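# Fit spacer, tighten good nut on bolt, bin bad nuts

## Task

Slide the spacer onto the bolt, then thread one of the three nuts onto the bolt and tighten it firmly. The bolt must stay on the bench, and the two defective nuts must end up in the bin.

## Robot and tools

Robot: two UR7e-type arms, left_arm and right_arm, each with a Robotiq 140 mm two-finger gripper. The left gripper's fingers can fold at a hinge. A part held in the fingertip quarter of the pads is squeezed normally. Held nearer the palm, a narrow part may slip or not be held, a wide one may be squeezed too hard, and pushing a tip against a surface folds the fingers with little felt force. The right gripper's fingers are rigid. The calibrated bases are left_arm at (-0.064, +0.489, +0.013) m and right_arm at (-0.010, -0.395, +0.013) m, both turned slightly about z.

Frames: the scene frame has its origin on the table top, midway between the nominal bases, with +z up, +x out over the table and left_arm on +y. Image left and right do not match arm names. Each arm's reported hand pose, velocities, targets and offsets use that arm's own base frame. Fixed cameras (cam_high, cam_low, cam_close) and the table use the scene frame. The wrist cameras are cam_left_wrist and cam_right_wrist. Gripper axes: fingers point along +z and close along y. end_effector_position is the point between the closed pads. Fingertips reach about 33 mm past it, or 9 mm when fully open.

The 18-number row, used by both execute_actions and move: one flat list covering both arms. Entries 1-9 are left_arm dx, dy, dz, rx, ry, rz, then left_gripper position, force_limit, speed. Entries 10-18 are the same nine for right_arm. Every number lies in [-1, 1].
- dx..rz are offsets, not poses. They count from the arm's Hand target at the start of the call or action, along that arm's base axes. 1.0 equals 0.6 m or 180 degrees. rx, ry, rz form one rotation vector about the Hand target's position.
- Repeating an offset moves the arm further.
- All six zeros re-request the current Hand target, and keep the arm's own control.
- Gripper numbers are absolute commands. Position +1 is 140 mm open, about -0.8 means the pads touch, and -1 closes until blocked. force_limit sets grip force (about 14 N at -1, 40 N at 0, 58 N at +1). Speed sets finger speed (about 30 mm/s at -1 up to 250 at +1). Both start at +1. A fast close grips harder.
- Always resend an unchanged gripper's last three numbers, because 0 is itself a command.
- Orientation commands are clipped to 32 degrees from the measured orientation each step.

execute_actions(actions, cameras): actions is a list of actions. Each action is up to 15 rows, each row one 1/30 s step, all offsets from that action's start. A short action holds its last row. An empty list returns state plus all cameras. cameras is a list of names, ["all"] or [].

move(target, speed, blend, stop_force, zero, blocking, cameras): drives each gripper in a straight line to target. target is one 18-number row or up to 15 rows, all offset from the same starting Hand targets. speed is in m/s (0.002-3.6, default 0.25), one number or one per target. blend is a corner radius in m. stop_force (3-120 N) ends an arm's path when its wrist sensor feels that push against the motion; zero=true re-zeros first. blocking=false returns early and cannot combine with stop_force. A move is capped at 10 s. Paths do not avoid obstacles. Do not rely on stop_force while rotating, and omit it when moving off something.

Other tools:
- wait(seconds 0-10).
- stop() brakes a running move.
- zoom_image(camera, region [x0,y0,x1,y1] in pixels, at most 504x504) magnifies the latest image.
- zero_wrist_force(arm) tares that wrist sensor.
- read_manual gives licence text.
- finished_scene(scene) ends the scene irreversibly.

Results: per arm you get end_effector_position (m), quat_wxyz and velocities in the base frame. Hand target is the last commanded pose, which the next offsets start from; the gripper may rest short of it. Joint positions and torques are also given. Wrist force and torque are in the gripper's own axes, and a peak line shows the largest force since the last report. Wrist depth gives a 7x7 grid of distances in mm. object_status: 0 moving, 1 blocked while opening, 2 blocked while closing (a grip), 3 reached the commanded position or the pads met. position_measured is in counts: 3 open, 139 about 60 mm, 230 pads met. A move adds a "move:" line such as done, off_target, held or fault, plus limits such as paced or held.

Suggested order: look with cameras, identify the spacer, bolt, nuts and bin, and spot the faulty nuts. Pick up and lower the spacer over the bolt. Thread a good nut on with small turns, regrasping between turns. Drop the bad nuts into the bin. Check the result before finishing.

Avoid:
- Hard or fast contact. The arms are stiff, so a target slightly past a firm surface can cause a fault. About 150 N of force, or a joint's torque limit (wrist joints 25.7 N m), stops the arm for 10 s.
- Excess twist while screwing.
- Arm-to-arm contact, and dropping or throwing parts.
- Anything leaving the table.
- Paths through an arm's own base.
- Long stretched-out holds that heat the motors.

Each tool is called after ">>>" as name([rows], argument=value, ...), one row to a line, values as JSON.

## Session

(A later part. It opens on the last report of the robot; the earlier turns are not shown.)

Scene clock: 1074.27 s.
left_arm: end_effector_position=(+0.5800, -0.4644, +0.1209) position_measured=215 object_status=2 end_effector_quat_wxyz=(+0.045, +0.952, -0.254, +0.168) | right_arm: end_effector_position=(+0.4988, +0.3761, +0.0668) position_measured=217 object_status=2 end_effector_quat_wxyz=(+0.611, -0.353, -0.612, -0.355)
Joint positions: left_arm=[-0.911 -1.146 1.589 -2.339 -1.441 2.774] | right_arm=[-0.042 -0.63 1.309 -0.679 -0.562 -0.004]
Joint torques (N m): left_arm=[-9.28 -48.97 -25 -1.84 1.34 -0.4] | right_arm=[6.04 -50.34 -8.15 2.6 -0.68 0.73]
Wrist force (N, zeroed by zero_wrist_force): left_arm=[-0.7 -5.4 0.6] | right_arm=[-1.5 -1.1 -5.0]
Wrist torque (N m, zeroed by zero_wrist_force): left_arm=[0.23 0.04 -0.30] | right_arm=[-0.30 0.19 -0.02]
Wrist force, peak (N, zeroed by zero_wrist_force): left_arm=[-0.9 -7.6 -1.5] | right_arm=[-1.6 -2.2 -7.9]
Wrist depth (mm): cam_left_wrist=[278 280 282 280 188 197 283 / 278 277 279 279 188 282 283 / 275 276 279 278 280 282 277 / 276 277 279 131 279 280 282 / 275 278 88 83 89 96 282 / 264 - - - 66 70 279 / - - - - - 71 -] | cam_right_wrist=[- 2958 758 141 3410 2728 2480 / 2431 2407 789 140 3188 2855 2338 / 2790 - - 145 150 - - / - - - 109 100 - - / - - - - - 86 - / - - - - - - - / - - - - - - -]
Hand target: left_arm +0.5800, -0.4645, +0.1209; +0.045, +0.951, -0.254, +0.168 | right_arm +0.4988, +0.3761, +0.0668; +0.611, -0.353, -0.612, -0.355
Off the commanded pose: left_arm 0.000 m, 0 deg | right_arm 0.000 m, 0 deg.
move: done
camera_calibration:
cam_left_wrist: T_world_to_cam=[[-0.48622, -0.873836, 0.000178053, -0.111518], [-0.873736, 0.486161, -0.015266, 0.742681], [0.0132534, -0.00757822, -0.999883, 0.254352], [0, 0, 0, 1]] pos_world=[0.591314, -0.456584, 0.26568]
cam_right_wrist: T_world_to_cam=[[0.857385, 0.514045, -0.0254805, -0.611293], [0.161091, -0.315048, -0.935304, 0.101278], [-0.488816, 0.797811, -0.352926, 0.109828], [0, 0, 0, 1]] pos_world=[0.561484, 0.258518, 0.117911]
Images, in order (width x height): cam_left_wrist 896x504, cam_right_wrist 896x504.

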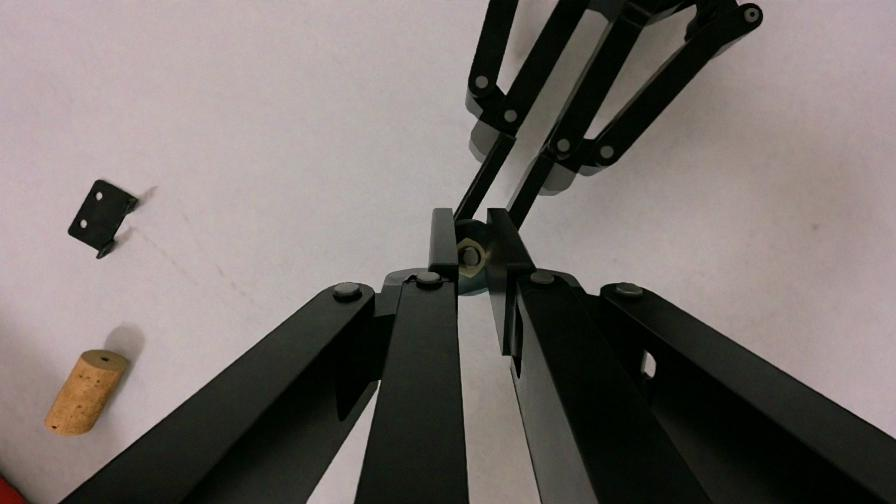

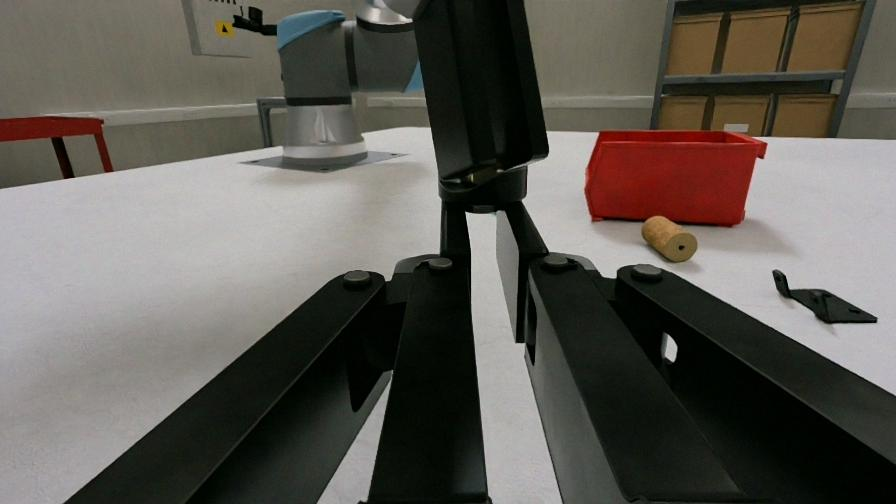

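>>> move(target=[0.00059,0.00085,0,0,0,-0.05556,-1,1,0.5,0,0,0,0,0,0,-1,1,0.8], speed=0.1, cameras=["cam_right_wrist"])

>>> zoom_image(camera="cam_right_wrist", region=[450, 170, 520, 225])

>>> move(target=[0.00073,0.00074,0,0,0,-0.05556,-1,1,0.5,0,0,0,0,0,0,-1,1,0.8], speed=0.1, cameras=["cam_right_wrist"])

>>> zoom_image(camera="cam_right_wrist", region=[450, 170, 520, 225])

Scene clock: 1082.60 s.
left_arm: end_effector_position=(+0.5804, -0.4639, +0.1209) position_measured=215 object_status=2 end_effector_quat_wxyz=(+0.059, +0.926, -0.336, +0.163) | right_arm: end_effector_position=(+0.4988, +0.3761, +0.0669) position_measured=217 object_status=2 end_effector_quat_wxyz=(+0.611, -0.353, -0.612, -0.355)
Joint positions: left_arm=[-0.881 -1.146 1.594 -2.362 -1.508 2.967] | right_arm=[-0.042 -0.63 1.309 -0.679 -0.562 -0.004]
Joint torques (N m): left_arm=[-8.14 -28.24 -28.83 -2.18 1.21 -0.66] | right_arm=[6.06 -56.16 -7.99 2.39 -0.74 0.79]
Wrist force (N, zeroed by zero_wrist_force): left_arm=[-0.2 -4.4 -1.6] | right_arm=[-2.2 -0.6 -5.1]
Wrist torque (N m, zeroed by zero_wrist_force): left_arm=[0.15 0.03 -0.08] | right_arm=[-0.14 0.10 -0.02]
Wrist force, peak (N, zeroed by zero_wrist_force): left_arm=[-0.3 -6.5 0.7] | right_arm=[-2.7 -1.6 -5.5]
Wrist depth (mm): cam_left_wrist=[278 280 279 279 281 284 284 / 277 277 278 279 189 281 281 / 278 276 277 278 280 280 281 / 277 281 276 131 278 279 281 / 277 276 88 83 89 96 281 / 275 - - - 66 70 279 / - - - - - 71 -] | cam_right_wrist=[- 2584 749 143 2698 2612 2273 / 2455 3777 797 141 141 2728 2669 / - - 792 153 - - - / - - - 109 101 - 358 / - - - - - 87 - / - - - - - - - / - - - - - - -]
Hand target: left_arm +0.5804, -0.4640, +0.1209; +0.059, +0.926, -0.336, +0.163 | right_arm +0.4988, +0.3761, +0.0668; +0.611, -0.353, -0.612, -0.355
Off the commanded pose: left_arm 0.000 m, 0 deg | right_arm 0.000 m, 0 deg.
move: done
camera_calibration:
cam_right_wrist: T_world_to_cam=[[0.857385, 0.514045, -0.0254805, -0.61129], [0.161091, -0.315048, -0.935304, 0.101372], [-0.488816, 0.797811, -0.352926, 0.109863], [0, 0, 0, 1]] pos_world=[0.561484, 0.258518, 0.118011]
Images, in order (width x height): cam_right_wrist 896x504.

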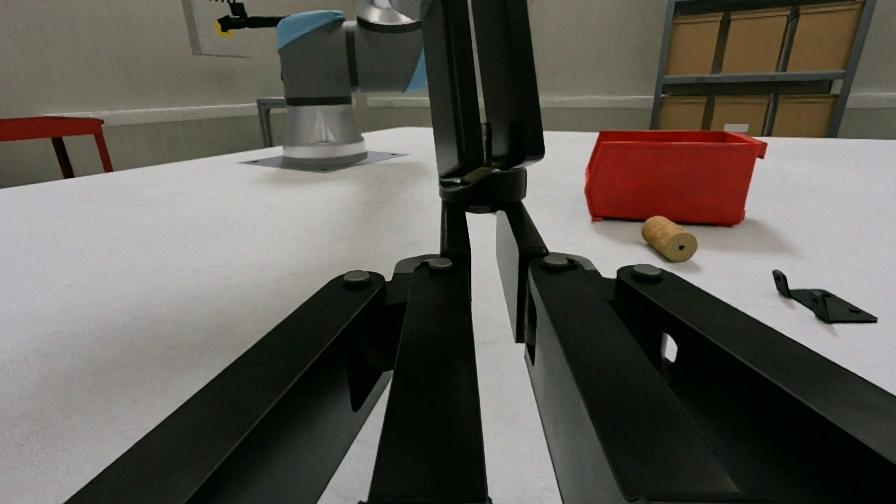

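Scaled by 7.200 from the camera's 896x504 image, which has a finer 1280x720 frame.

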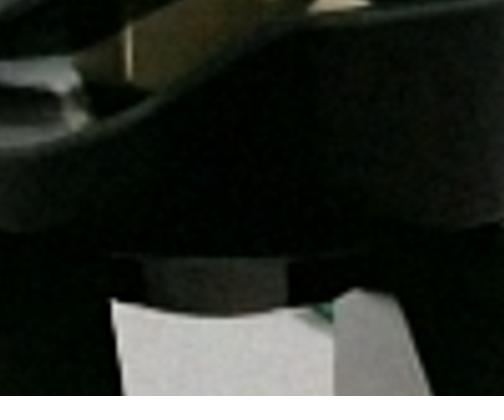

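Scene clock: 1083.90 s.
left_arm: end_effector_position=(+0.5809, -0.4635, +0.1209) position_measured=215 object_status=2 end_effector_quat_wxyz=(+0.073, +0.893, -0.415, +0.157) | right_arm: end_effector_position=(+0.4988, +0.3761, +0.0669) position_measured=217 object_status=2 end_effector_quat_wxyz=(+0.611, -0.353, -0.612, -0.355)
Joint positions: left_arm=[-0.851 -1.139 1.586 -2.366 -1.578 3.16] | right_arm=[-0.042 -0.63 1.309 -0.679 -0.562 -0.004]
Joint torques (N m): left_arm=[-7.81 -37.74 -21.23 -2.29 1.47 -0.72] | right_arm=[6.71 -56.02 -8.07 0.95 -0.75 0.69]
Wrist force (N, zeroed by zero_wrist_force): left_arm=[-0.2 -3.5 0.4] | right_arm=[-1.7 0.1 -4.2]
Wrist torque (N m, zeroed by zero_wrist_force): left_arm=[0.11 0.06 0.01] | right_arm=[0.02 0.13 -0.03]
Wrist force, peak (N, zeroed by zero_wrist_force): left_arm=[1.8 -5.1 -1.4] | right_arm=[-3.6 -1.3 -4.8]
Wrist depth (mm): cam_left_wrist=[280 277 280 188 189 281 283 / 279 280 279 192 281 282 283 / 278 278 277 279 280 280 279 / 277 276 277 131 279 280 280 / 276 276 88 83 89 96 282 / 274 - - - 66 70 280 / - - - - - 71 -] | cam_right_wrist=[- 2698 755 772 154 2923 2455 / 1874 3507 787 149 4632 2790 2640 / - - - 146 - - - / 431 - - 109 101 359 - / - - - - - 86 - / - - - - - - - / - - - - - - -]
Hand target: left_arm +0.5808, -0.4635, +0.1209; +0.073, +0.893, -0.415, +0.157 | right_arm +0.4988, +0.3761, +0.0668; +0.611, -0.353, -0.612, -0.355
Off the commanded pose: left_arm 0.000 m, 0 deg | right_arm 0.000 m, 0 deg.
move: done
camera_calibration:
cam_right_wrist: T_world_to_cam=[[0.857385, 0.514045, -0.0254805, -0.61129], [0.161091, -0.315048, -0.935304, 0.101372], [-0.488816, 0.797811, -0.352926, 0.109863], [0, 0, 0, 1]] pos_world=[0.561484, 0.258518, 0.118011]
Images, in order (width x height): cam_right_wrist 896x504.

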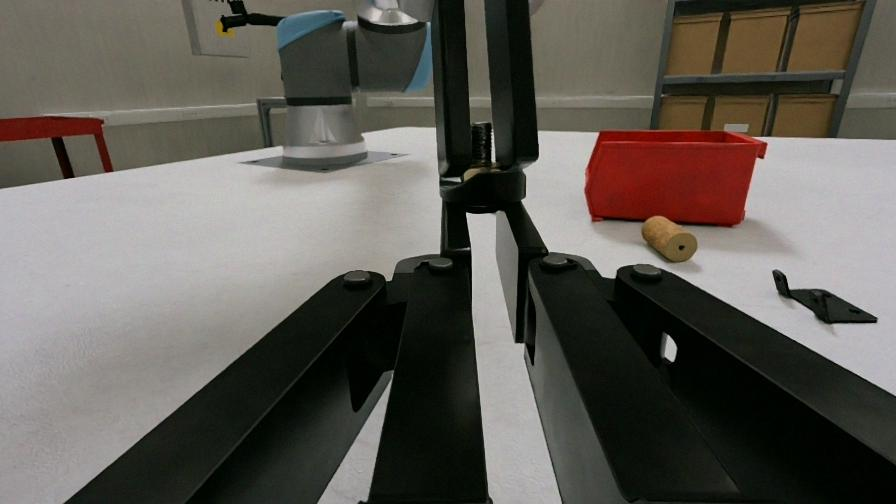

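Scaled by 7.200 from the camera's 896x504 image, which has a finer 1280x720 frame.

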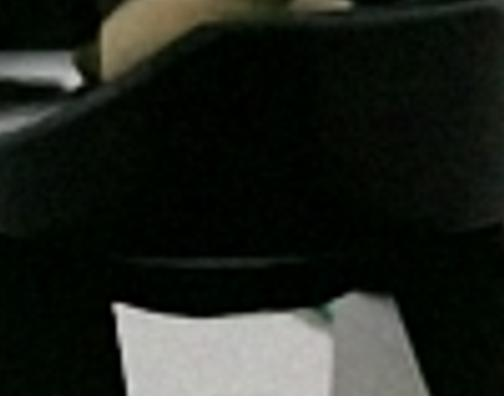

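>>> move(target=[0.00085,0.0006,0,0,0,-0.05556,-1,1,0.5,0,0,0,0,0,0,-1,1,0.8], speed=0.1, cameras=["cam_right_wrist"])

>>> zoom_image(camera="cam_right_wrist", region=[450, 170, 520, 225])

>>> move(target=[0.00094,0.00044,0,0,0,-0.05556,-1,1,0.5,0,0,0,0,0,0,-1,1,0.8], speed=0.1, cameras=["cam_right_wrist","cam_left_wrist"])

>>> zoom_image(camera="cam_right_wrist", region=[450, 170, 520, 225])

>>> zoom_image(camera="cam_left_wrist", region=[410, 180, 550, 310])

Scene clock: 1087.87 s.
left_arm: end_effector_position=(+0.5814, -0.4631, +0.1209) position_measured=215 object_status=2 end_effector_quat_wxyz=(+0.087, +0.853, -0.492, +0.150) | right_arm: end_effector_position=(+0.4988, +0.3761, +0.0668) position_measured=217 object_status=2 end_effector_quat_wxyz=(+0.611, -0.353, -0.612, -0.355)
Joint positions: left_arm=[-0.821 -1.127 1.565 -2.349 -1.647 3.353] | right_arm=[-0.042 -0.63 1.309 -0.679 -0.562 -0.004]
Joint torques (N m): left_arm=[-8.22 -42.05 -17.28 -3.89 1.44 -0.72] | right_arm=[5.71 -56.32 -8.26 0.21 -0.57 0.6]
Wrist force (N, zeroed by zero_wrist_force): left_arm=[-0.6 -3.4 -0.8] | right_arm=[-1.9 0.2 -4.9]
Wrist torque (N m, zeroed by zero_wrist_force): left_arm=[0.17 0.08 -0.19] | right_arm=[-0.22 0.12 0.00]
Wrist force, peak (N, zeroed by zero_wrist_force): left_arm=[0.8 -4.5 2.8] | right_arm=[-2.3 0.1 -4.8]
Wrist depth (mm): cam_left_wrist=[278 277 277 188 192 282 282 / 278 279 277 189 280 281 284 / 276 277 278 204 280 281 282 / 275 277 278 131 280 280 282 / 276 278 88 83 89 89 280 / - - - - 66 70 282 / - - - - - 70 -] | cam_right_wrist=[2338 3069 765 - 3273 2759 2407 / 2505 2698 784 - 3230 2640 2790 / - 680 - 144 410 - - / - - - 109 100 - - / - - - - - 86 - / - - - - - - - / - - - - - - -]
Hand target: left_arm +0.5813, -0.4632, +0.1209; +0.087, +0.853, -0.492, +0.150 | right_arm +0.4988, +0.3761, +0.0668; +0.611, -0.353, -0.612, -0.355
Off the commanded pose: left_arm 0.000 m, 0 deg | right_arm 0.000 m, 0 deg.
move: done
camera_calibration:
cam_right_wrist: T_world_to_cam=[[0.857385, 0.514045, -0.0254805, -0.61129], [0.161091, -0.315048, -0.935304, 0.101372], [-0.488816, 0.797811, -0.352926, 0.109863], [0, 0, 0, 1]] pos_world=[0.561484, 0.258518, 0.118011]
Images, in order (width x height): cam_right_wrist 896x504.

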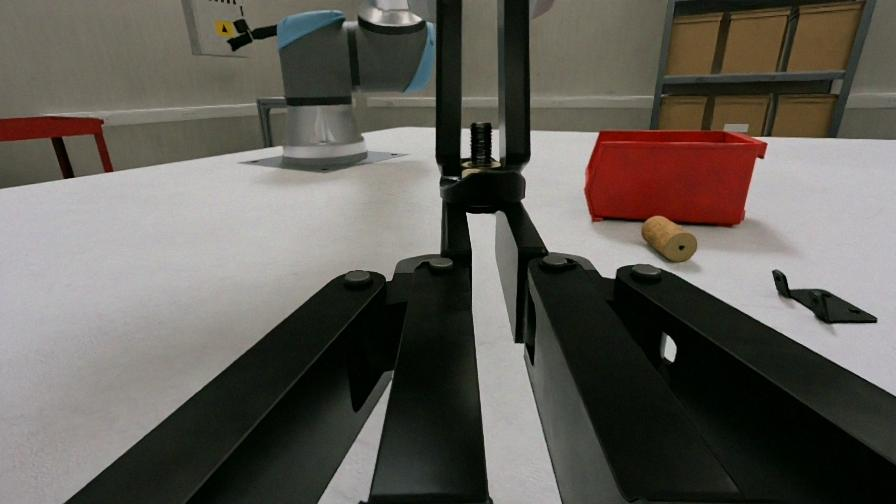

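Scaled by 7.200 from the camera's 896x504 image, which has a finer 1280x720 frame.

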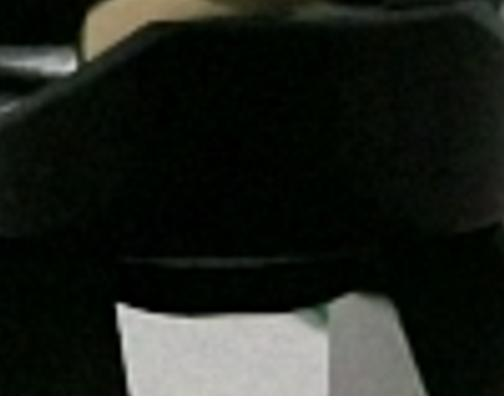

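Scene clock: 1089.17 s.
left_arm: end_effector_position=(+0.5820, -0.4629, +0.1209) position_measured=215 object_status=2 end_effector_quat_wxyz=(+0.100, +0.807, -0.564, +0.142) | right_arm: end_effector_position=(+0.4988, +0.3761, +0.0668) position_measured=217 object_status=2 end_effector_quat_wxyz=(+0.611, -0.353, -0.612, -0.355)
Joint positions: left_arm=[-0.792 -1.109 1.532 -2.313 -1.713 3.546] | right_arm=[-0.042 -0.63 1.309 -0.679 -0.562 -0.004]
Joint torques (N m): left_arm=[-9.31 -49.33 -15.16 -4.98 1.21 -0.21] | right_arm=[6.09 -55.13 -7.25 1.57 -0.75 0.6]
Wrist force (N, zeroed by zero_wrist_force): left_arm=[-2.6 -2.7 -2.9] | right_arm=[-2.7 0.3 -7.9]
Wrist torque (N m, zeroed by zero_wrist_force): left_arm=[0.22 0.00 -0.46] | right_arm=[-0.52 0.21 0.00]
Wrist force, peak (N, zeroed by zero_wrist_force): left_arm=[-3.7 -2.9 -3.7] | right_arm=[-3.4 0.1 -9.0]
Wrist depth (mm): cam_left_wrist=[278 279 187 188 282 - 284 / 278 278 279 191 280 283 283 / 277 277 278 187 279 282 283 / 276 277 275 131 278 281 281 / 275 275 88 83 89 89 280 / 276 - - - 66 70 281 / - - - - - 71 -] | cam_right_wrist=[- 2923 749 137 - 2480 2505 / 1605 - 787 140 5988 2584 2923 / - - 777 145 - 406 - / - - - 109 102 - - / - - - - - 86 - / - - - - - - - / - - - - - - -]
Hand target: left_arm +0.5819, -0.4629, +0.1209; +0.099, +0.807, -0.564, +0.142 | right_arm +0.4988, +0.3761, +0.0668; +0.611, -0.353, -0.612, -0.355
Off the commanded pose: left_arm 0.000 m, 0 deg | right_arm 0.000 m, 0 deg.
move: done
camera_calibration:
cam_left_wrist: T_world_to_cam=[[-0.934162, -0.35685, 0.000241805, 0.390731], [-0.356812, 0.934053, -0.015198, 0.65018], [0.00519753, -0.0142836, -0.999884, 0.255822], [0, 0, 0, 1]] pos_world=[0.595668, -0.464216, 0.26558]
cam_right_wrist: T_world_to_cam=[[0.857385, 0.514045, -0.0254805, -0.61129], [0.161091, -0.315048, -0.935304, 0.101372], [-0.488816, 0.797811, -0.352926, 0.109863], [0, 0, 0, 1]] pos_world=[0.561484, 0.258518, 0.118011]
Images, in order (width x height): cam_left_wrist 896x504, cam_right_wrist 896x504.

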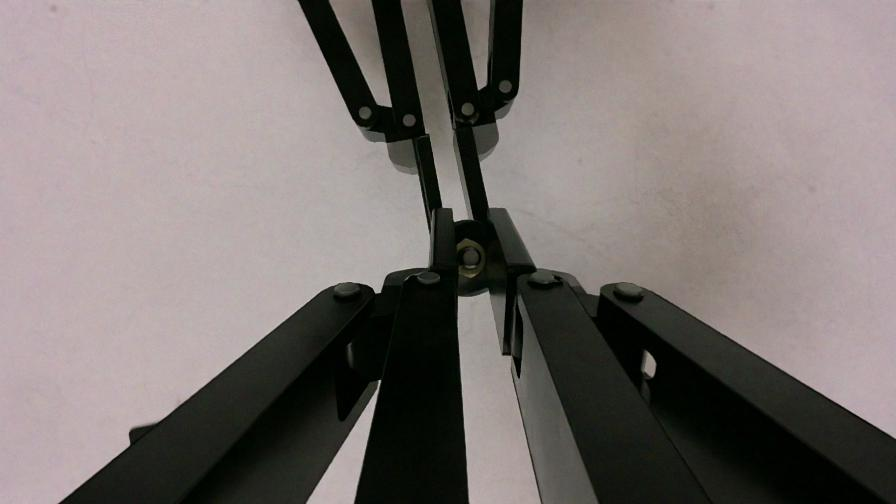

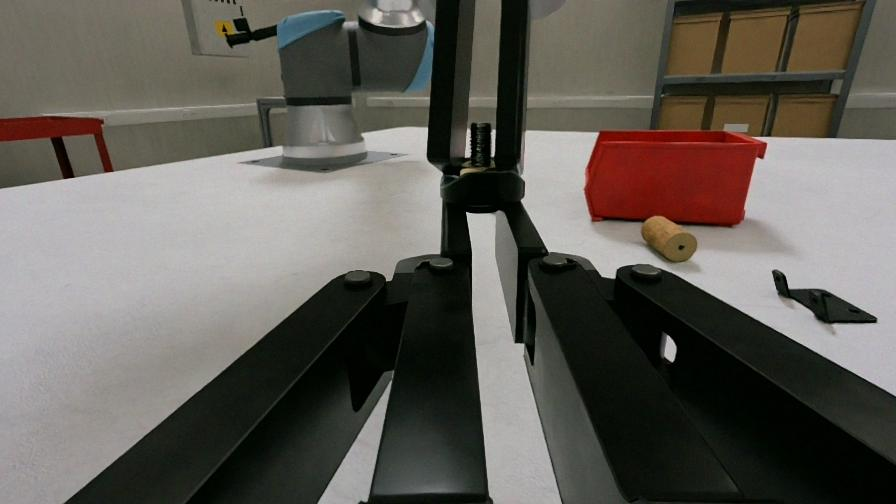

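Scaled by 7.200 from the camera's 896x504 image, which has a finer 1280x720 frame.

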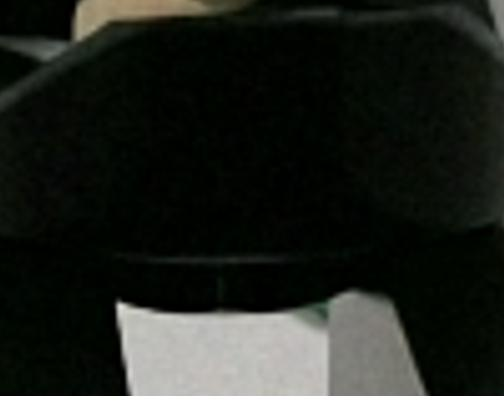

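Scaled by 3.600 from the camera's 896x504 image, which has a finer 1280x720 frame.

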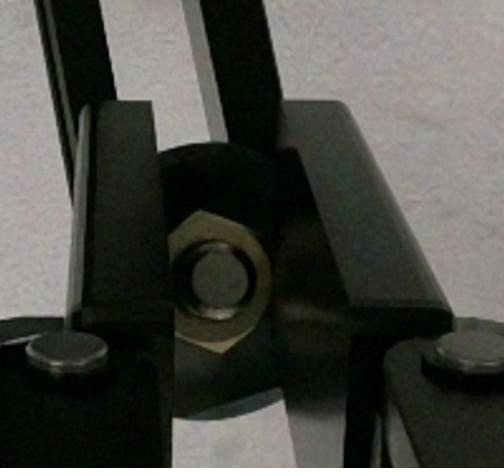

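>>> move([
  [0,0,0,0,0,0,-1,1,0.5,0,0,0,0,0,0,-0.45,1,1],
  [0,0,0,0,0,0,-1,1,0.5,0,0,0,0,0,0,-1,1,1],
], speed=0.15, cameras=["cam_right_wrist"])

>>> zoom_image(camera="cam_right_wrist", region=[450, 170, 520, 225])

>>> move(target=[0,0,0,0,0,0,-0.5,1,1,0,0,0,0,0,0,-1,1,1], speed=0.15, cameras=["cam_left_wrist","cam_right_wrist"])

>>> zoom_image(camera="cam_left_wrist", region=[410, 180, 550, 310])

>>> zoom_image(camera="cam_right_wrist", region=[430, 130, 530, 230])

Scene clock: 1098.03 s.
left_arm: end_effector_position=(+0.5819, -0.4629, +0.1210) position_measured=215 object_status=2 end_effector_quat_wxyz=(+0.100, +0.807, -0.564, +0.142) | right_arm: end_effector_position=(+0.4988, +0.3761, +0.0668) position_measured=218 object_status=2 end_effector_quat_wxyz=(+0.611, -0.353, -0.612, -0.355)
Joint positions: left_arm=[-0.792 -1.109 1.533 -2.313 -1.713 3.547] | right_arm=[-0.042 -0.63 1.309 -0.679 -0.562 -0.004]
Joint torques (N m): left_arm=[2.07 -53.25 -14.31 -2.73 -0.82 0.31] | right_arm=[5.72 -55.85 -7.97 0.45 -0.48 0.57]
Wrist force (N, zeroed by zero_wrist_force): left_arm=[-4.1 -3.2 -2.3] | right_arm=[-3.0 -0.6 -8.5]
Wrist torque (N m, zeroed by zero_wrist_force): left_arm=[0.12 0.02 -0.09] | right_arm=[-0.12 0.20 -0.03]
Wrist force, peak (N, zeroed by zero_wrist_force): left_arm=[-3.9 -3.7 -2.9] | right_arm=[-3.2 -0.5 -8.6]
Wrist depth (mm): cam_left_wrist=[278 273 279 189 282 281 284 / 276 276 279 191 280 281 282 / 277 279 277 191 280 281 282 / 274 277 276 131 280 280 282 / - 277 - 83 89 89 279 / 274 - - - 66 70 282 / - - - - - 70 -] | cam_right_wrist=[- 3031 767 148 - 2790 2384 / - 3318 774 140 - 2728 2612 / 2384 - - 144 549 414 - / - - - 109 116 - - / - - - - - 86 - / - - - - - - - / - - - - - - -]
Hand target: left_arm +0.5819, -0.4629, +0.1209; +0.099, +0.807, -0.564, +0.142 | right_arm +0.4988, +0.3761, +0.0668; +0.611, -0.353, -0.612, -0.355
Off the commanded pose: left_arm 0.000 m, 0 deg | right_arm 0.000 m, 0 deg.
move: done
camera_calibration:
cam_right_wrist: T_world_to_cam=[[0.857385, 0.514045, -0.0254805, -0.61129], [0.161091, -0.315048, -0.935304, 0.101372], [-0.488816, 0.797811, -0.352926, 0.109863], [0, 0, 0, 1]] pos_world=[0.561484, 0.258518, 0.118011]
Images, in order (width x height): cam_right_wrist 896x504.

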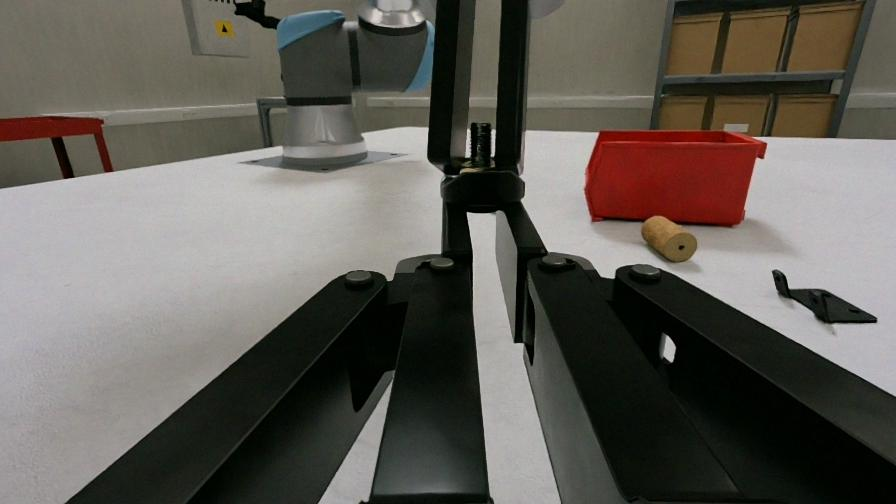

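Scaled by 7.200 from the camera's 896x504 image, which has a finer 1280x720 frame.

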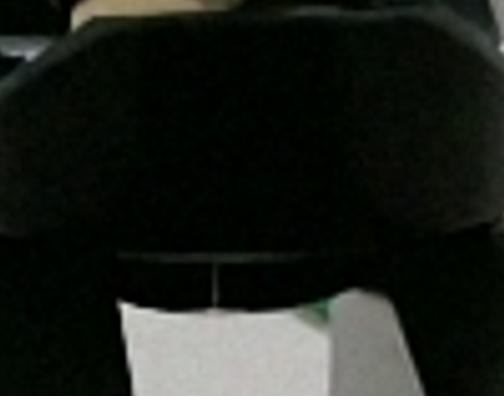

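Scene clock: 1098.53 s.
left_arm: end_effector_position=(+0.5819, -0.4629, +0.1210) position_measured=192 object_status=3 end_effector_quat_wxyz=(+0.100, +0.807, -0.564, +0.142) | right_arm: end_effector_position=(+0.4988, +0.3761, +0.0668) position_measured=218 object_status=2 end_effector_quat_wxyz=(+0.611, -0.353, -0.612, -0.355)
Joint positions: left_arm=[-0.792 -1.109 1.533 -2.313 -1.713 3.547] | right_arm=[-0.042 -0.63 1.309 -0.679 -0.562 -0.004]
Joint torques (N m): left_arm=[6.9 -51.32 -15.2 -3.01 -0.34 0.09] | right_arm=[5.24 -54.64 -8.16 0.32 -0.75 0.75]
Wrist force (N, zeroed by zero_wrist_force): left_arm=[-0.9 -4.1 2.0] | right_arm=[1.5 -0.6 -4.1]
Wrist torque (N m, zeroed by zero_wrist_force): left_arm=[0.16 0.08 0.04] | right_arm=[0.01 0.12 -0.01]
Wrist force, peak (N, zeroed by zero_wrist_force): left_arm=[-3.8 -3.2 -3.2] | right_arm=[-2.3 -0.5 -8.6]
Wrist depth (mm): cam_left_wrist=[278 279 277 188 281 281 282 / 277 277 278 191 280 282 283 / 276 277 275 191 281 280 284 / 277 276 277 174 279 279 282 / 276 - 88 279 89 90 280 / - - - 277 - 68 282 / - - - 276 - 69 -] | cam_right_wrist=[2923 3410 758 - 133 2557 2480 / 2212 3410 782 - 3410 2855 2273 / 755 805 808 146 430 400 599 / - - - 109 101 - - / - - - - - 86 - / - - - - - - - / - - - - - - -]
Hand target: left_arm +0.5819, -0.4629, +0.1209; +0.099, +0.807, -0.564, +0.142 | right_arm +0.4988, +0.3761, +0.0668; +0.611, -0.353, -0.612, -0.355
Off the commanded pose: left_arm 0.000 m, 0 deg | right_arm 0.000 m, 0 deg.
move: done
camera_calibration:
cam_left_wrist: T_world_to_cam=[[-0.934241, -0.356642, 0.000145382, 0.390806], [-0.356603, 0.934132, -0.0152357, 0.650069], [0.00529789, -0.0142856, -0.999884, 0.255862], [0, 0, 0, 1]] pos_world=[0.595568, -0.464217, 0.26568]
cam_right_wrist: T_world_to_cam=[[0.857385, 0.514045, -0.0254805, -0.61129], [0.161091, -0.315048, -0.935304, 0.101372], [-0.488816, 0.797811, -0.352926, 0.109863], [0, 0, 0, 1]] pos_world=[0.561484, 0.258518, 0.118011]
Images, in order (width x height): cam_left_wrist 896x504, cam_right_wrist 896x504.

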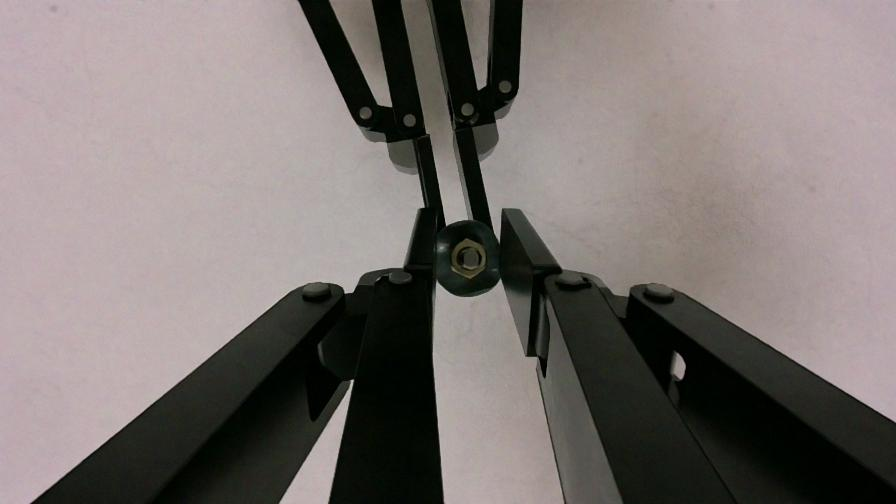

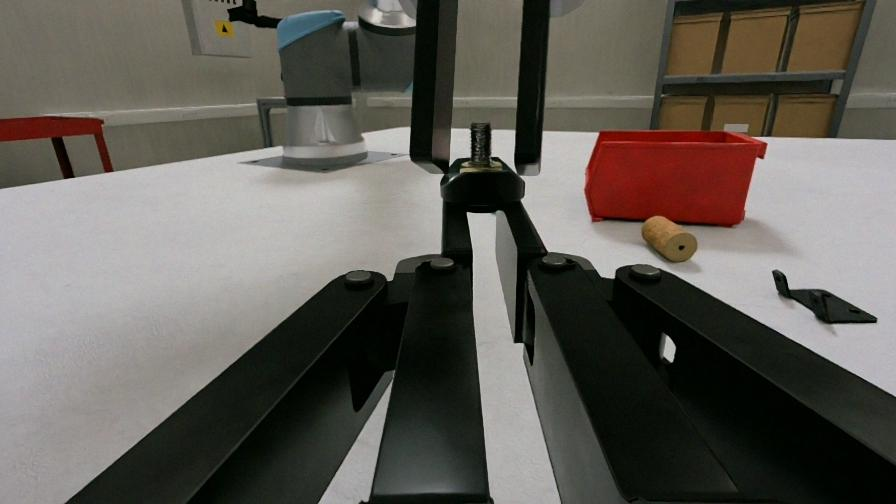

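Scaled by 3.600 from the camera's 896x504 image, which has a finer 1280x720 frame.

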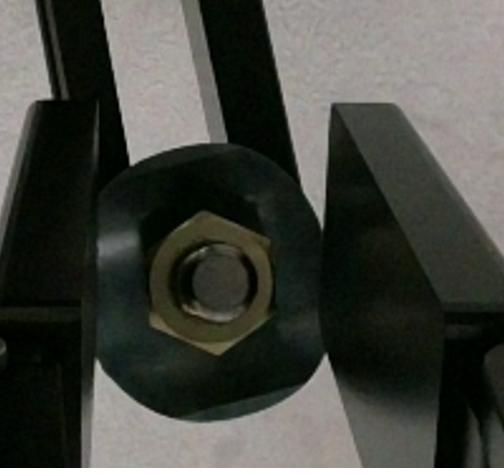

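Scaled by 5.040 from the camera's 896x504 image, which has a finer 1280x720 frame.

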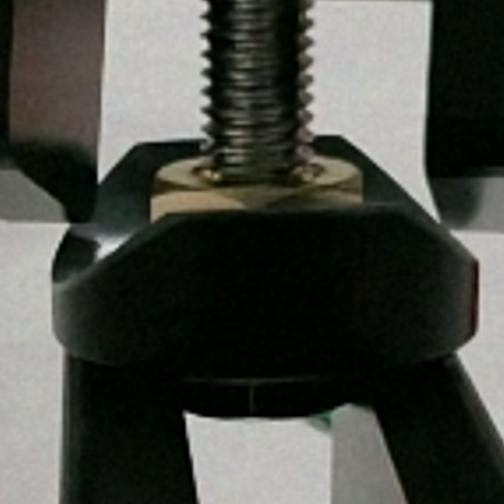

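>>> move([
  [-0.00067,-0.00029,0,0,0,0.0389,-0.5,1,1,0,0,0,0,0,0,-1,1,1],
  [-0.00067,-0.00029,0,0,0,0.0389,-1,1,1,0,0,0,0,0,0,-1,1,1],
], speed=0.15, cameras=["cam_left_wrist","cam_right_wrist"])

>>> zoom_image(camera="cam_left_wrist", region=[410, 180, 550, 310])

>>> zoom_image(camera="cam_right_wrist", region=[430, 130, 530, 230])

Scene clock: 1106.50 s.
left_arm: end_effector_position=(+0.5815, -0.4631, +0.1210) position_measured=217 object_status=2 end_effector_quat_wxyz=(+0.091, +0.840, -0.514, +0.148) | right_arm: end_effector_position=(+0.4988, +0.3761, +0.0668) position_measured=218 object_status=2 end_effector_quat_wxyz=(+0.611, -0.353, -0.612, -0.355)
Joint positions: left_arm=[-0.812 -1.123 1.557 -2.341 -1.668 3.411] | right_arm=[-0.042 -0.63 1.309 -0.679 -0.562 -0.004]
Joint torques (N m): left_arm=[7.61 -28.4 -30.61 -2.09 -1.53 -1.14] | right_arm=[6.28 -53.58 -7.57 1.79 -0.67 0.55]
Wrist force (N, zeroed by zero_wrist_force): left_arm=[-2.1 -3.7 -4.2] | right_arm=[-4.2 -0.3 -7.5]
Wrist torque (N m, zeroed by zero_wrist_force): left_arm=[0.11 0.01 -0.15] | right_arm=[0.02 0.18 -0.02]
Wrist force, peak (N, zeroed by zero_wrist_force): left_arm=[-2.1 -3.7 -4.2] | right_arm=[-4.9 -0.4 -7.6]
Wrist depth (mm): cam_left_wrist=[279 279 278 188 281 283 284 / 275 277 278 192 280 282 283 / 279 278 279 279 281 281 281 / 274 278 279 131 280 280 281 / 275 275 88 89 89 89 280 / 276 - - - 66 70 280 / - - - - - 70 -] | cam_right_wrist=[- 3031 753 137 3664 2888 2431 / 2384 3069 789 136 3458 2669 2759 / - - 772 145 412 400 - / - 331 - 109 - - - / - - - - - 86 240 / - - - - - - - / - - - - - - -]
Hand target: left_arm +0.5815, -0.4631, +0.1209; +0.091, +0.840, -0.514, +0.148 | right_arm +0.4988, +0.3761, +0.0668; +0.611, -0.353, -0.612, -0.355
Off the commanded pose: left_arm 0.000 m, 0 deg | right_arm 0.000 m, 0 deg.
move: done
camera_calibration:
cam_left_wrist: T_world_to_cam=[[-0.883823, -0.467822, 0.000146061, 0.309562], [-0.467769, 0.883718, -0.0153118, 0.691395], [0.00703413, -0.0136013, -0.999883, 0.255169], [0, 0, 0, 1]] pos_world=[0.595216, -0.462708, 0.26568]
cam_right_wrist: T_world_to_cam=[[0.857371, 0.514072, -0.0253998, -0.611302], [0.161166, -0.315005, -0.935306, 0.101226], [-0.488816, 0.797811, -0.352927, 0.109828], [0, 0, 0, 1]] pos_world=[0.561484, 0.258518, 0.117911]
Images, in order (width x height): cam_left_wrist 896x504, cam_right_wrist 896x504.

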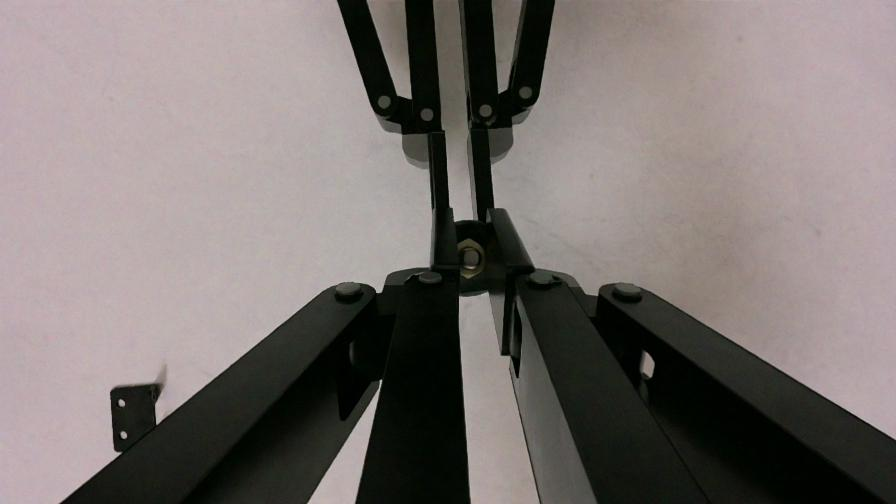

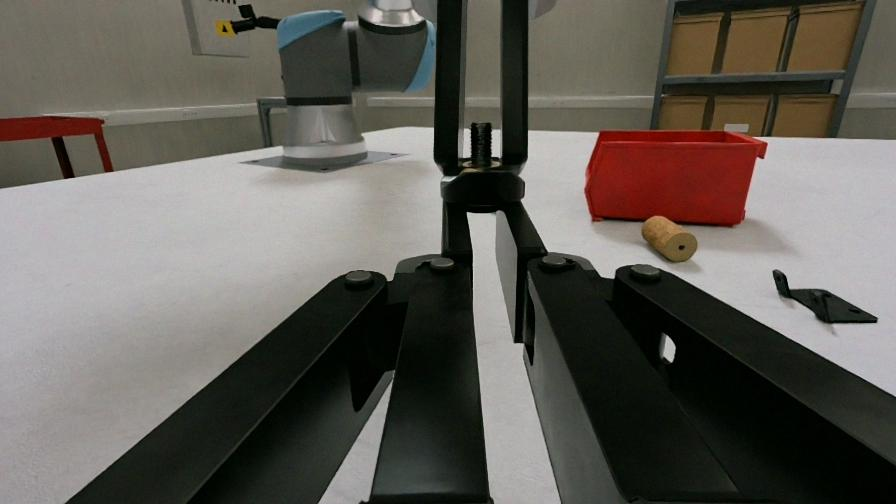

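Scaled by 3.600 from the camera's 896x504 image, which has a finer 1280x720 frame.

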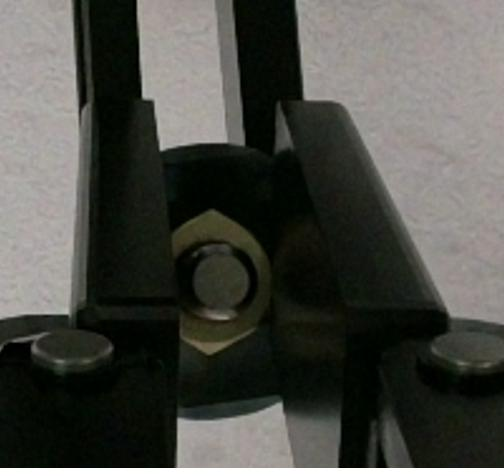

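Scaled by 5.040 from the camera's 896x504 image, which has a finer 1280x720 frame.

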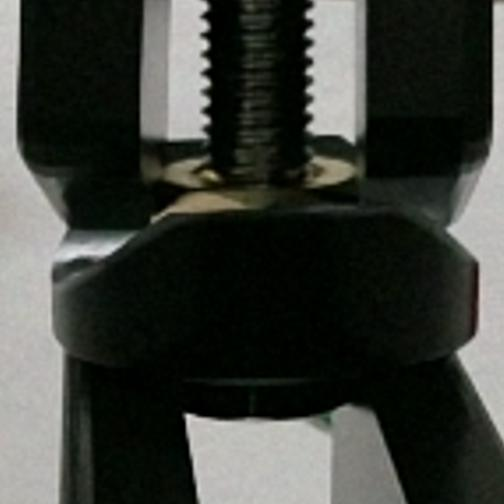

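>>> move(target=[0.00047,0.00022,0,0,0,-0.02778,-1,1,1,0,0,0,0,0,0,-1,1,1], speed=0.1)

>>> move(target=[0.00049,0.00017,0,0,0,-0.02778,-1,1,1,0,0,0,0,0,0,-1,1,1], speed=0.1)

>>> move(target=[0.0005,0.00013,0,0,0,-0.02778,-1,1,1,0,0,0,0,0,0,-1,1,1], speed=0.1)

>>> move(target=[0.00051,0.00009,0,0,0,-0.02778,-1,1,1,0,0,0,0,0,0,-1,1,1], speed=0.1, cameras=["cam_left_wrist","cam_right_wrist"])

>>> zoom_image(camera="cam_left_wrist", region=[410, 180, 550, 310])

>>> zoom_image(camera="cam_right_wrist", region=[430, 130, 530, 230])

Scene clock: 1111.23 s.
left_arm: end_effector_position=(+0.5818, -0.4629, +0.1209) position_measured=217 object_status=2 end_effector_quat_wxyz=(+0.097, +0.817, -0.550, +0.144) | right_arm: end_effector_position=(+0.4988, +0.3761, +0.0668) position_measured=218 object_status=2 end_effector_quat_wxyz=(+0.611, -0.353, -0.612, -0.355)
Joint positions: left_arm=[-0.798 -1.113 1.54 -2.322 -1.701 3.508] | right_arm=[-0.042 -0.63 1.309 -0.679 -0.562 -0.004]
Joint torques (N m): left_arm=[-10.48 -45.56 -14.68 -4.37 0.59 -0.44] | right_arm=[5.89 -52.74 -6.52 3.82 -0.67 0.55]
Wrist force (N, zeroed by zero_wrist_force): left_arm=[-1.9 -3.9 -3.7] | right_arm=[-5.4 -0.6 -6.8]
Wrist torque (N m, zeroed by zero_wrist_force): left_arm=[0.29 0.02 -0.37] | right_arm=[-0.41 0.17 0.01]
Wrist force, peak (N, zeroed by zero_wrist_force): left_arm=[-2.0 -3.8 -4.8] | right_arm=[-6.1 -0.1 -7.8]
Wrist depth (mm): cam_left_wrist=[278 278 279 188 285 282 284 / 277 278 277 191 279 281 283 / 276 276 277 191 279 281 282 / 275 276 277 131 279 281 281 / 275 276 89 83 89 96 281 / 276 - - - 66 70 279 / - - - - - 70 -] | cam_right_wrist=[2316 3031 758 137 - 2728 2480 / 1705 3188 774 139 3188 2888 2531 / - - 742 144 - 411 - / - - - 109 - - - / - - - - - 86 - / - - - - - - - / - - - - - - -]
Hand target: left_arm +0.5817, -0.4629, +0.1209; +0.097, +0.817, -0.550, +0.144 | right_arm +0.4988, +0.3761, +0.0668; +0.611, -0.353, -0.612, -0.355
Off the commanded pose: left_arm 0.000 m, 0 deg | right_arm 0.000 m, 0 deg.
move: done

Scene clock: 1112.10 s.
left_arm: end_effector_position=(+0.5821, -0.4628, +0.1209) position_measured=217 object_status=2 end_effector_quat_wxyz=(+0.103, +0.792, -0.585, +0.139) | right_arm: end_effector_position=(+0.4988, +0.3761, +0.0668) position_measured=218 object_status=2 end_effector_quat_wxyz=(+0.611, -0.353, -0.612, -0.355)
Joint positions: left_arm=[-0.784 -1.103 1.52 -2.299 -1.732 3.605] | right_arm=[-0.042 -0.63 1.309 -0.679 -0.562 -0.004]
Joint torques (N m): left_arm=[-9.75 -47.78 -13.44 -4.61 0.82 -0.24] | right_arm=[6.25 -52.48 -6.93 3.47 -0.39 0.42]
Wrist force (N, zeroed by zero_wrist_force): left_arm=[-1.2 -3.6 -3.7] | right_arm=[-4.5 -0.8 -6.7]
Wrist torque (N m, zeroed by zero_wrist_force): left_arm=[0.29 -0.02 -0.46] | right_arm=[-0.55 0.15 0.00]
Wrist force, peak (N, zeroed by zero_wrist_force): left_arm=[-2.0 -4.6 -3.8] | right_arm=[-5.4 -2.0 -7.1]
Wrist depth (mm): cam_left_wrist=[277 278 188 189 281 281 282 / 277 278 277 188 281 282 282 / 277 277 278 186 278 281 279 / 278 277 275 131 280 281 - / 276 275 - 83 89 96 280 / 275 - - - 66 70 280 / - - - - - 70 -] | cam_right_wrist=[- 3031 765 145 3363 2759 2338 / - 3108 789 150 - 2728 2759 / - - - 145 421 393 - / - - - 109 - - - / - - - - - 86 - / - - - - - - - / - - - - - - -]
Hand target: left_arm +0.5820, -0.4628, +0.1209; +0.103, +0.792, -0.585, +0.140 | right_arm +0.4988, +0.3761, +0.0668; +0.611, -0.353, -0.612, -0.355
Off the commanded pose: left_arm 0.000 m, 0 deg | right_arm 0.000 m, 0 deg.
move: done

Scene clock: 1112.97 s.
left_arm: end_effector_position=(+0.5824, -0.4627, +0.1209) position_measured=217 object_status=2 end_effector_quat_wxyz=(+0.109, +0.766, -0.619, +0.135) | right_arm: end_effector_position=(+0.4988, +0.3761, +0.0668) position_measured=218 object_status=2 end_effector_quat_wxyz=(+0.611, -0.353, -0.612, -0.355)
Joint positions: left_arm=[-0.771 -1.091 1.498 -2.271 -1.762 3.701] | right_arm=[-0.042 -0.63 1.309 -0.679 -0.562 -0.004]
Joint torques (N m): left_arm=[-9.78 -50.42 -12.82 -4.54 0.95 -0.28] | right_arm=[6.62 -53.16 -6.05 3.07 -0.67 0.53]
Wrist force (N, zeroed by zero_wrist_force): left_arm=[-1.3 -3.1 -3.5] | right_arm=[-3.6 -0.6 -6.9]
Wrist torque (N m, zeroed by zero_wrist_force): left_arm=[0.32 -0.01 -0.50] | right_arm=[-0.60 0.15 0.01]
Wrist force, peak (N, zeroed by zero_wrist_force): left_arm=[-1.1 -4.9 -2.8] | right_arm=[-5.2 -0.7 -6.8]
Wrist depth (mm): cam_left_wrist=[276 278 188 188 282 283 283 / 277 277 279 188 279 283 283 / 277 277 278 192 280 280 284 / 277 276 277 131 279 282 280 / 275 277 89 83 89 96 281 / 273 - - - 66 70 280 / - - - - - 70 -] | cam_right_wrist=[2012 3188 749 143 146 2923 2557 / 2232 - 789 140 3318 2855 2612 / - - - 145 - - - / - - - 109 - - - / - - - - - 86 - / - - - - - - - / - - - - - - -]
Hand target: left_arm +0.5823, -0.4628, +0.1209; +0.109, +0.766, -0.619, +0.135 | right_arm +0.4988, +0.3761, +0.0668; +0.611, -0.353, -0.612, -0.355
Off the commanded pose: left_arm 0.000 m, 0 deg | right_arm 0.000 m, 0 deg.
move: done

Scene clock: 1113.83 s.
left_arm: end_effector_position=(+0.5827, -0.4627, +0.1209) position_measured=217 object_status=2 end_effector_quat_wxyz=(+0.115, +0.738, -0.652, +0.130) | right_arm: end_effector_position=(+0.4988, +0.3761, +0.0668) position_measured=218 object_status=2 end_effector_quat_wxyz=(+0.611, -0.353, -0.612, -0.355)
Joint positions: left_arm=[-0.76 -1.078 1.473 -2.239 -1.79 3.799] | right_arm=[-0.042 -0.63 1.309 -0.679 -0.562 -0.004]
Joint torques (N m): left_arm=[-9.2 -52.45 -13.47 -5.04 1.35 -0.23] | right_arm=[5.73 -52.6 -5.48 3.09 -0.39 0.5]
Wrist force (N, zeroed by zero_wrist_force): left_arm=[-1.4 -1.4 -3.9] | right_arm=[-4.4 0.6 -8.0]
Wrist torque (N m, zeroed by zero_wrist_force): left_arm=[0.23 -0.05 -0.53] | right_arm=[-0.60 0.19 0.00]
Wrist force, peak (N, zeroed by zero_wrist_force): left_arm=[-1.3 -3.7 -4.1] | right_arm=[-4.7 0.7 -8.0]
Wrist depth (mm): cam_left_wrist=[277 279 187 280 280 282 282 / 283 279 188 197 281 281 283 / 281 277 278 277 280 280 281 / 276 278 278 131 281 280 281 / 276 276 94 83 89 83 280 / 276 - - - 66 70 281 / - - - - - 70 -] | cam_right_wrist=[- - 753 143 152 2790 2455 / 1832 - 784 141 3777 2822 2557 / - - 816 145 421 - - / - - - 109 - - - / - - - - - 86 - / - - - - - - - / - - - - - - -]
Hand target: left_arm +0.5826, -0.4627, +0.1209; +0.115, +0.738, -0.652, +0.130 | right_arm +0.4988, +0.3761, +0.0668; +0.611, -0.353, -0.612, -0.355
Off the commanded pose: left_arm 0.000 m, 0 deg | right_arm 0.000 m, 0 deg.
move: done
camera_calibration:
cam_left_wrist: T_world_to_cam=[[-0.990493, -0.137561, 0.000270819, 0.525788], [-0.137549, 0.990377, -0.0152569, 0.54852], [0.00183053, -0.0151491, -0.999884, 0.257384], [0, 0, 0, 1]] pos_world=[0.595766, -0.467015, 0.26558]
cam_right_wrist: T_world_to_cam=[[0.857385, 0.514045, -0.0254805, -0.61129], [0.161091, -0.315048, -0.935304, 0.101372], [-0.488816, 0.797811, -0.352926, 0.109863], [0, 0, 0, 1]] pos_world=[0.561484, 0.258518, 0.118011]
Images, in order (width x height): cam_left_wrist 896x504, cam_right_wrist 896x504.

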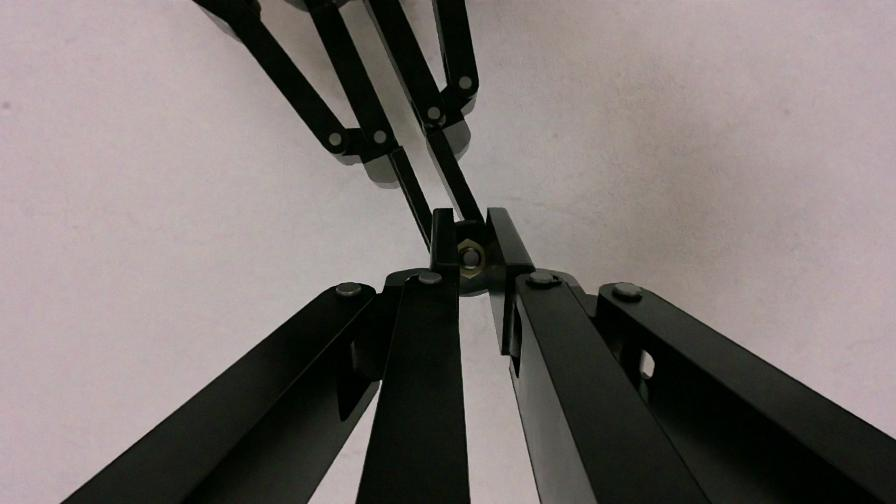

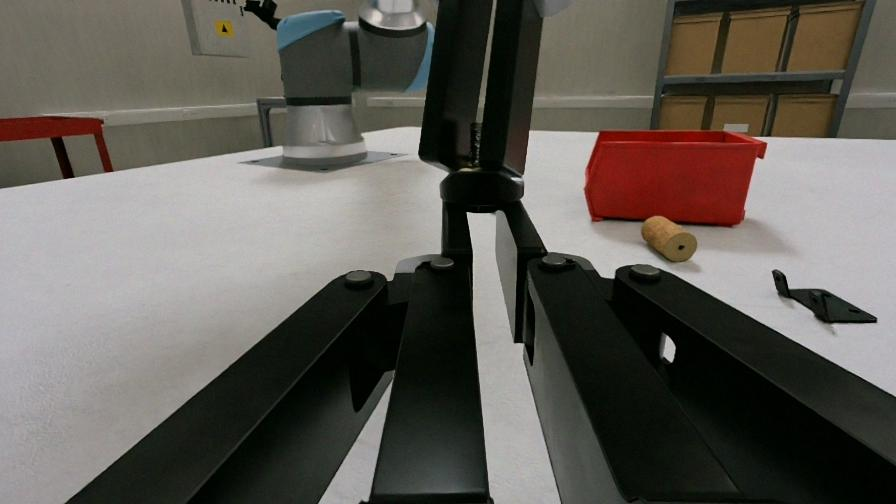

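Scaled by 3.600 from the camera's 896x504 image, which has a finer 1280x720 frame.

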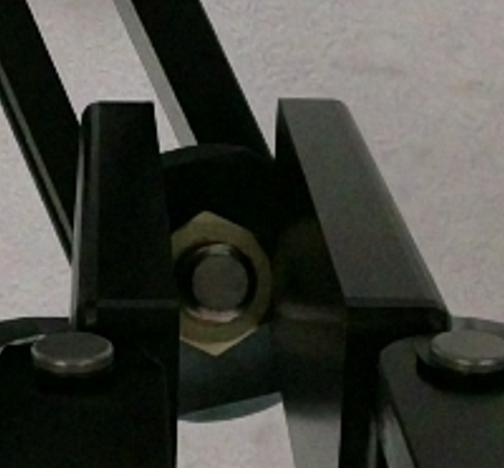

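Scaled by 5.040 from the camera's 896x504 image, which has a finer 1280x720 frame.

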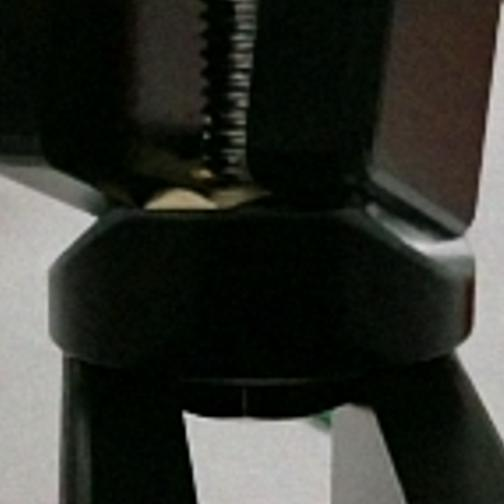

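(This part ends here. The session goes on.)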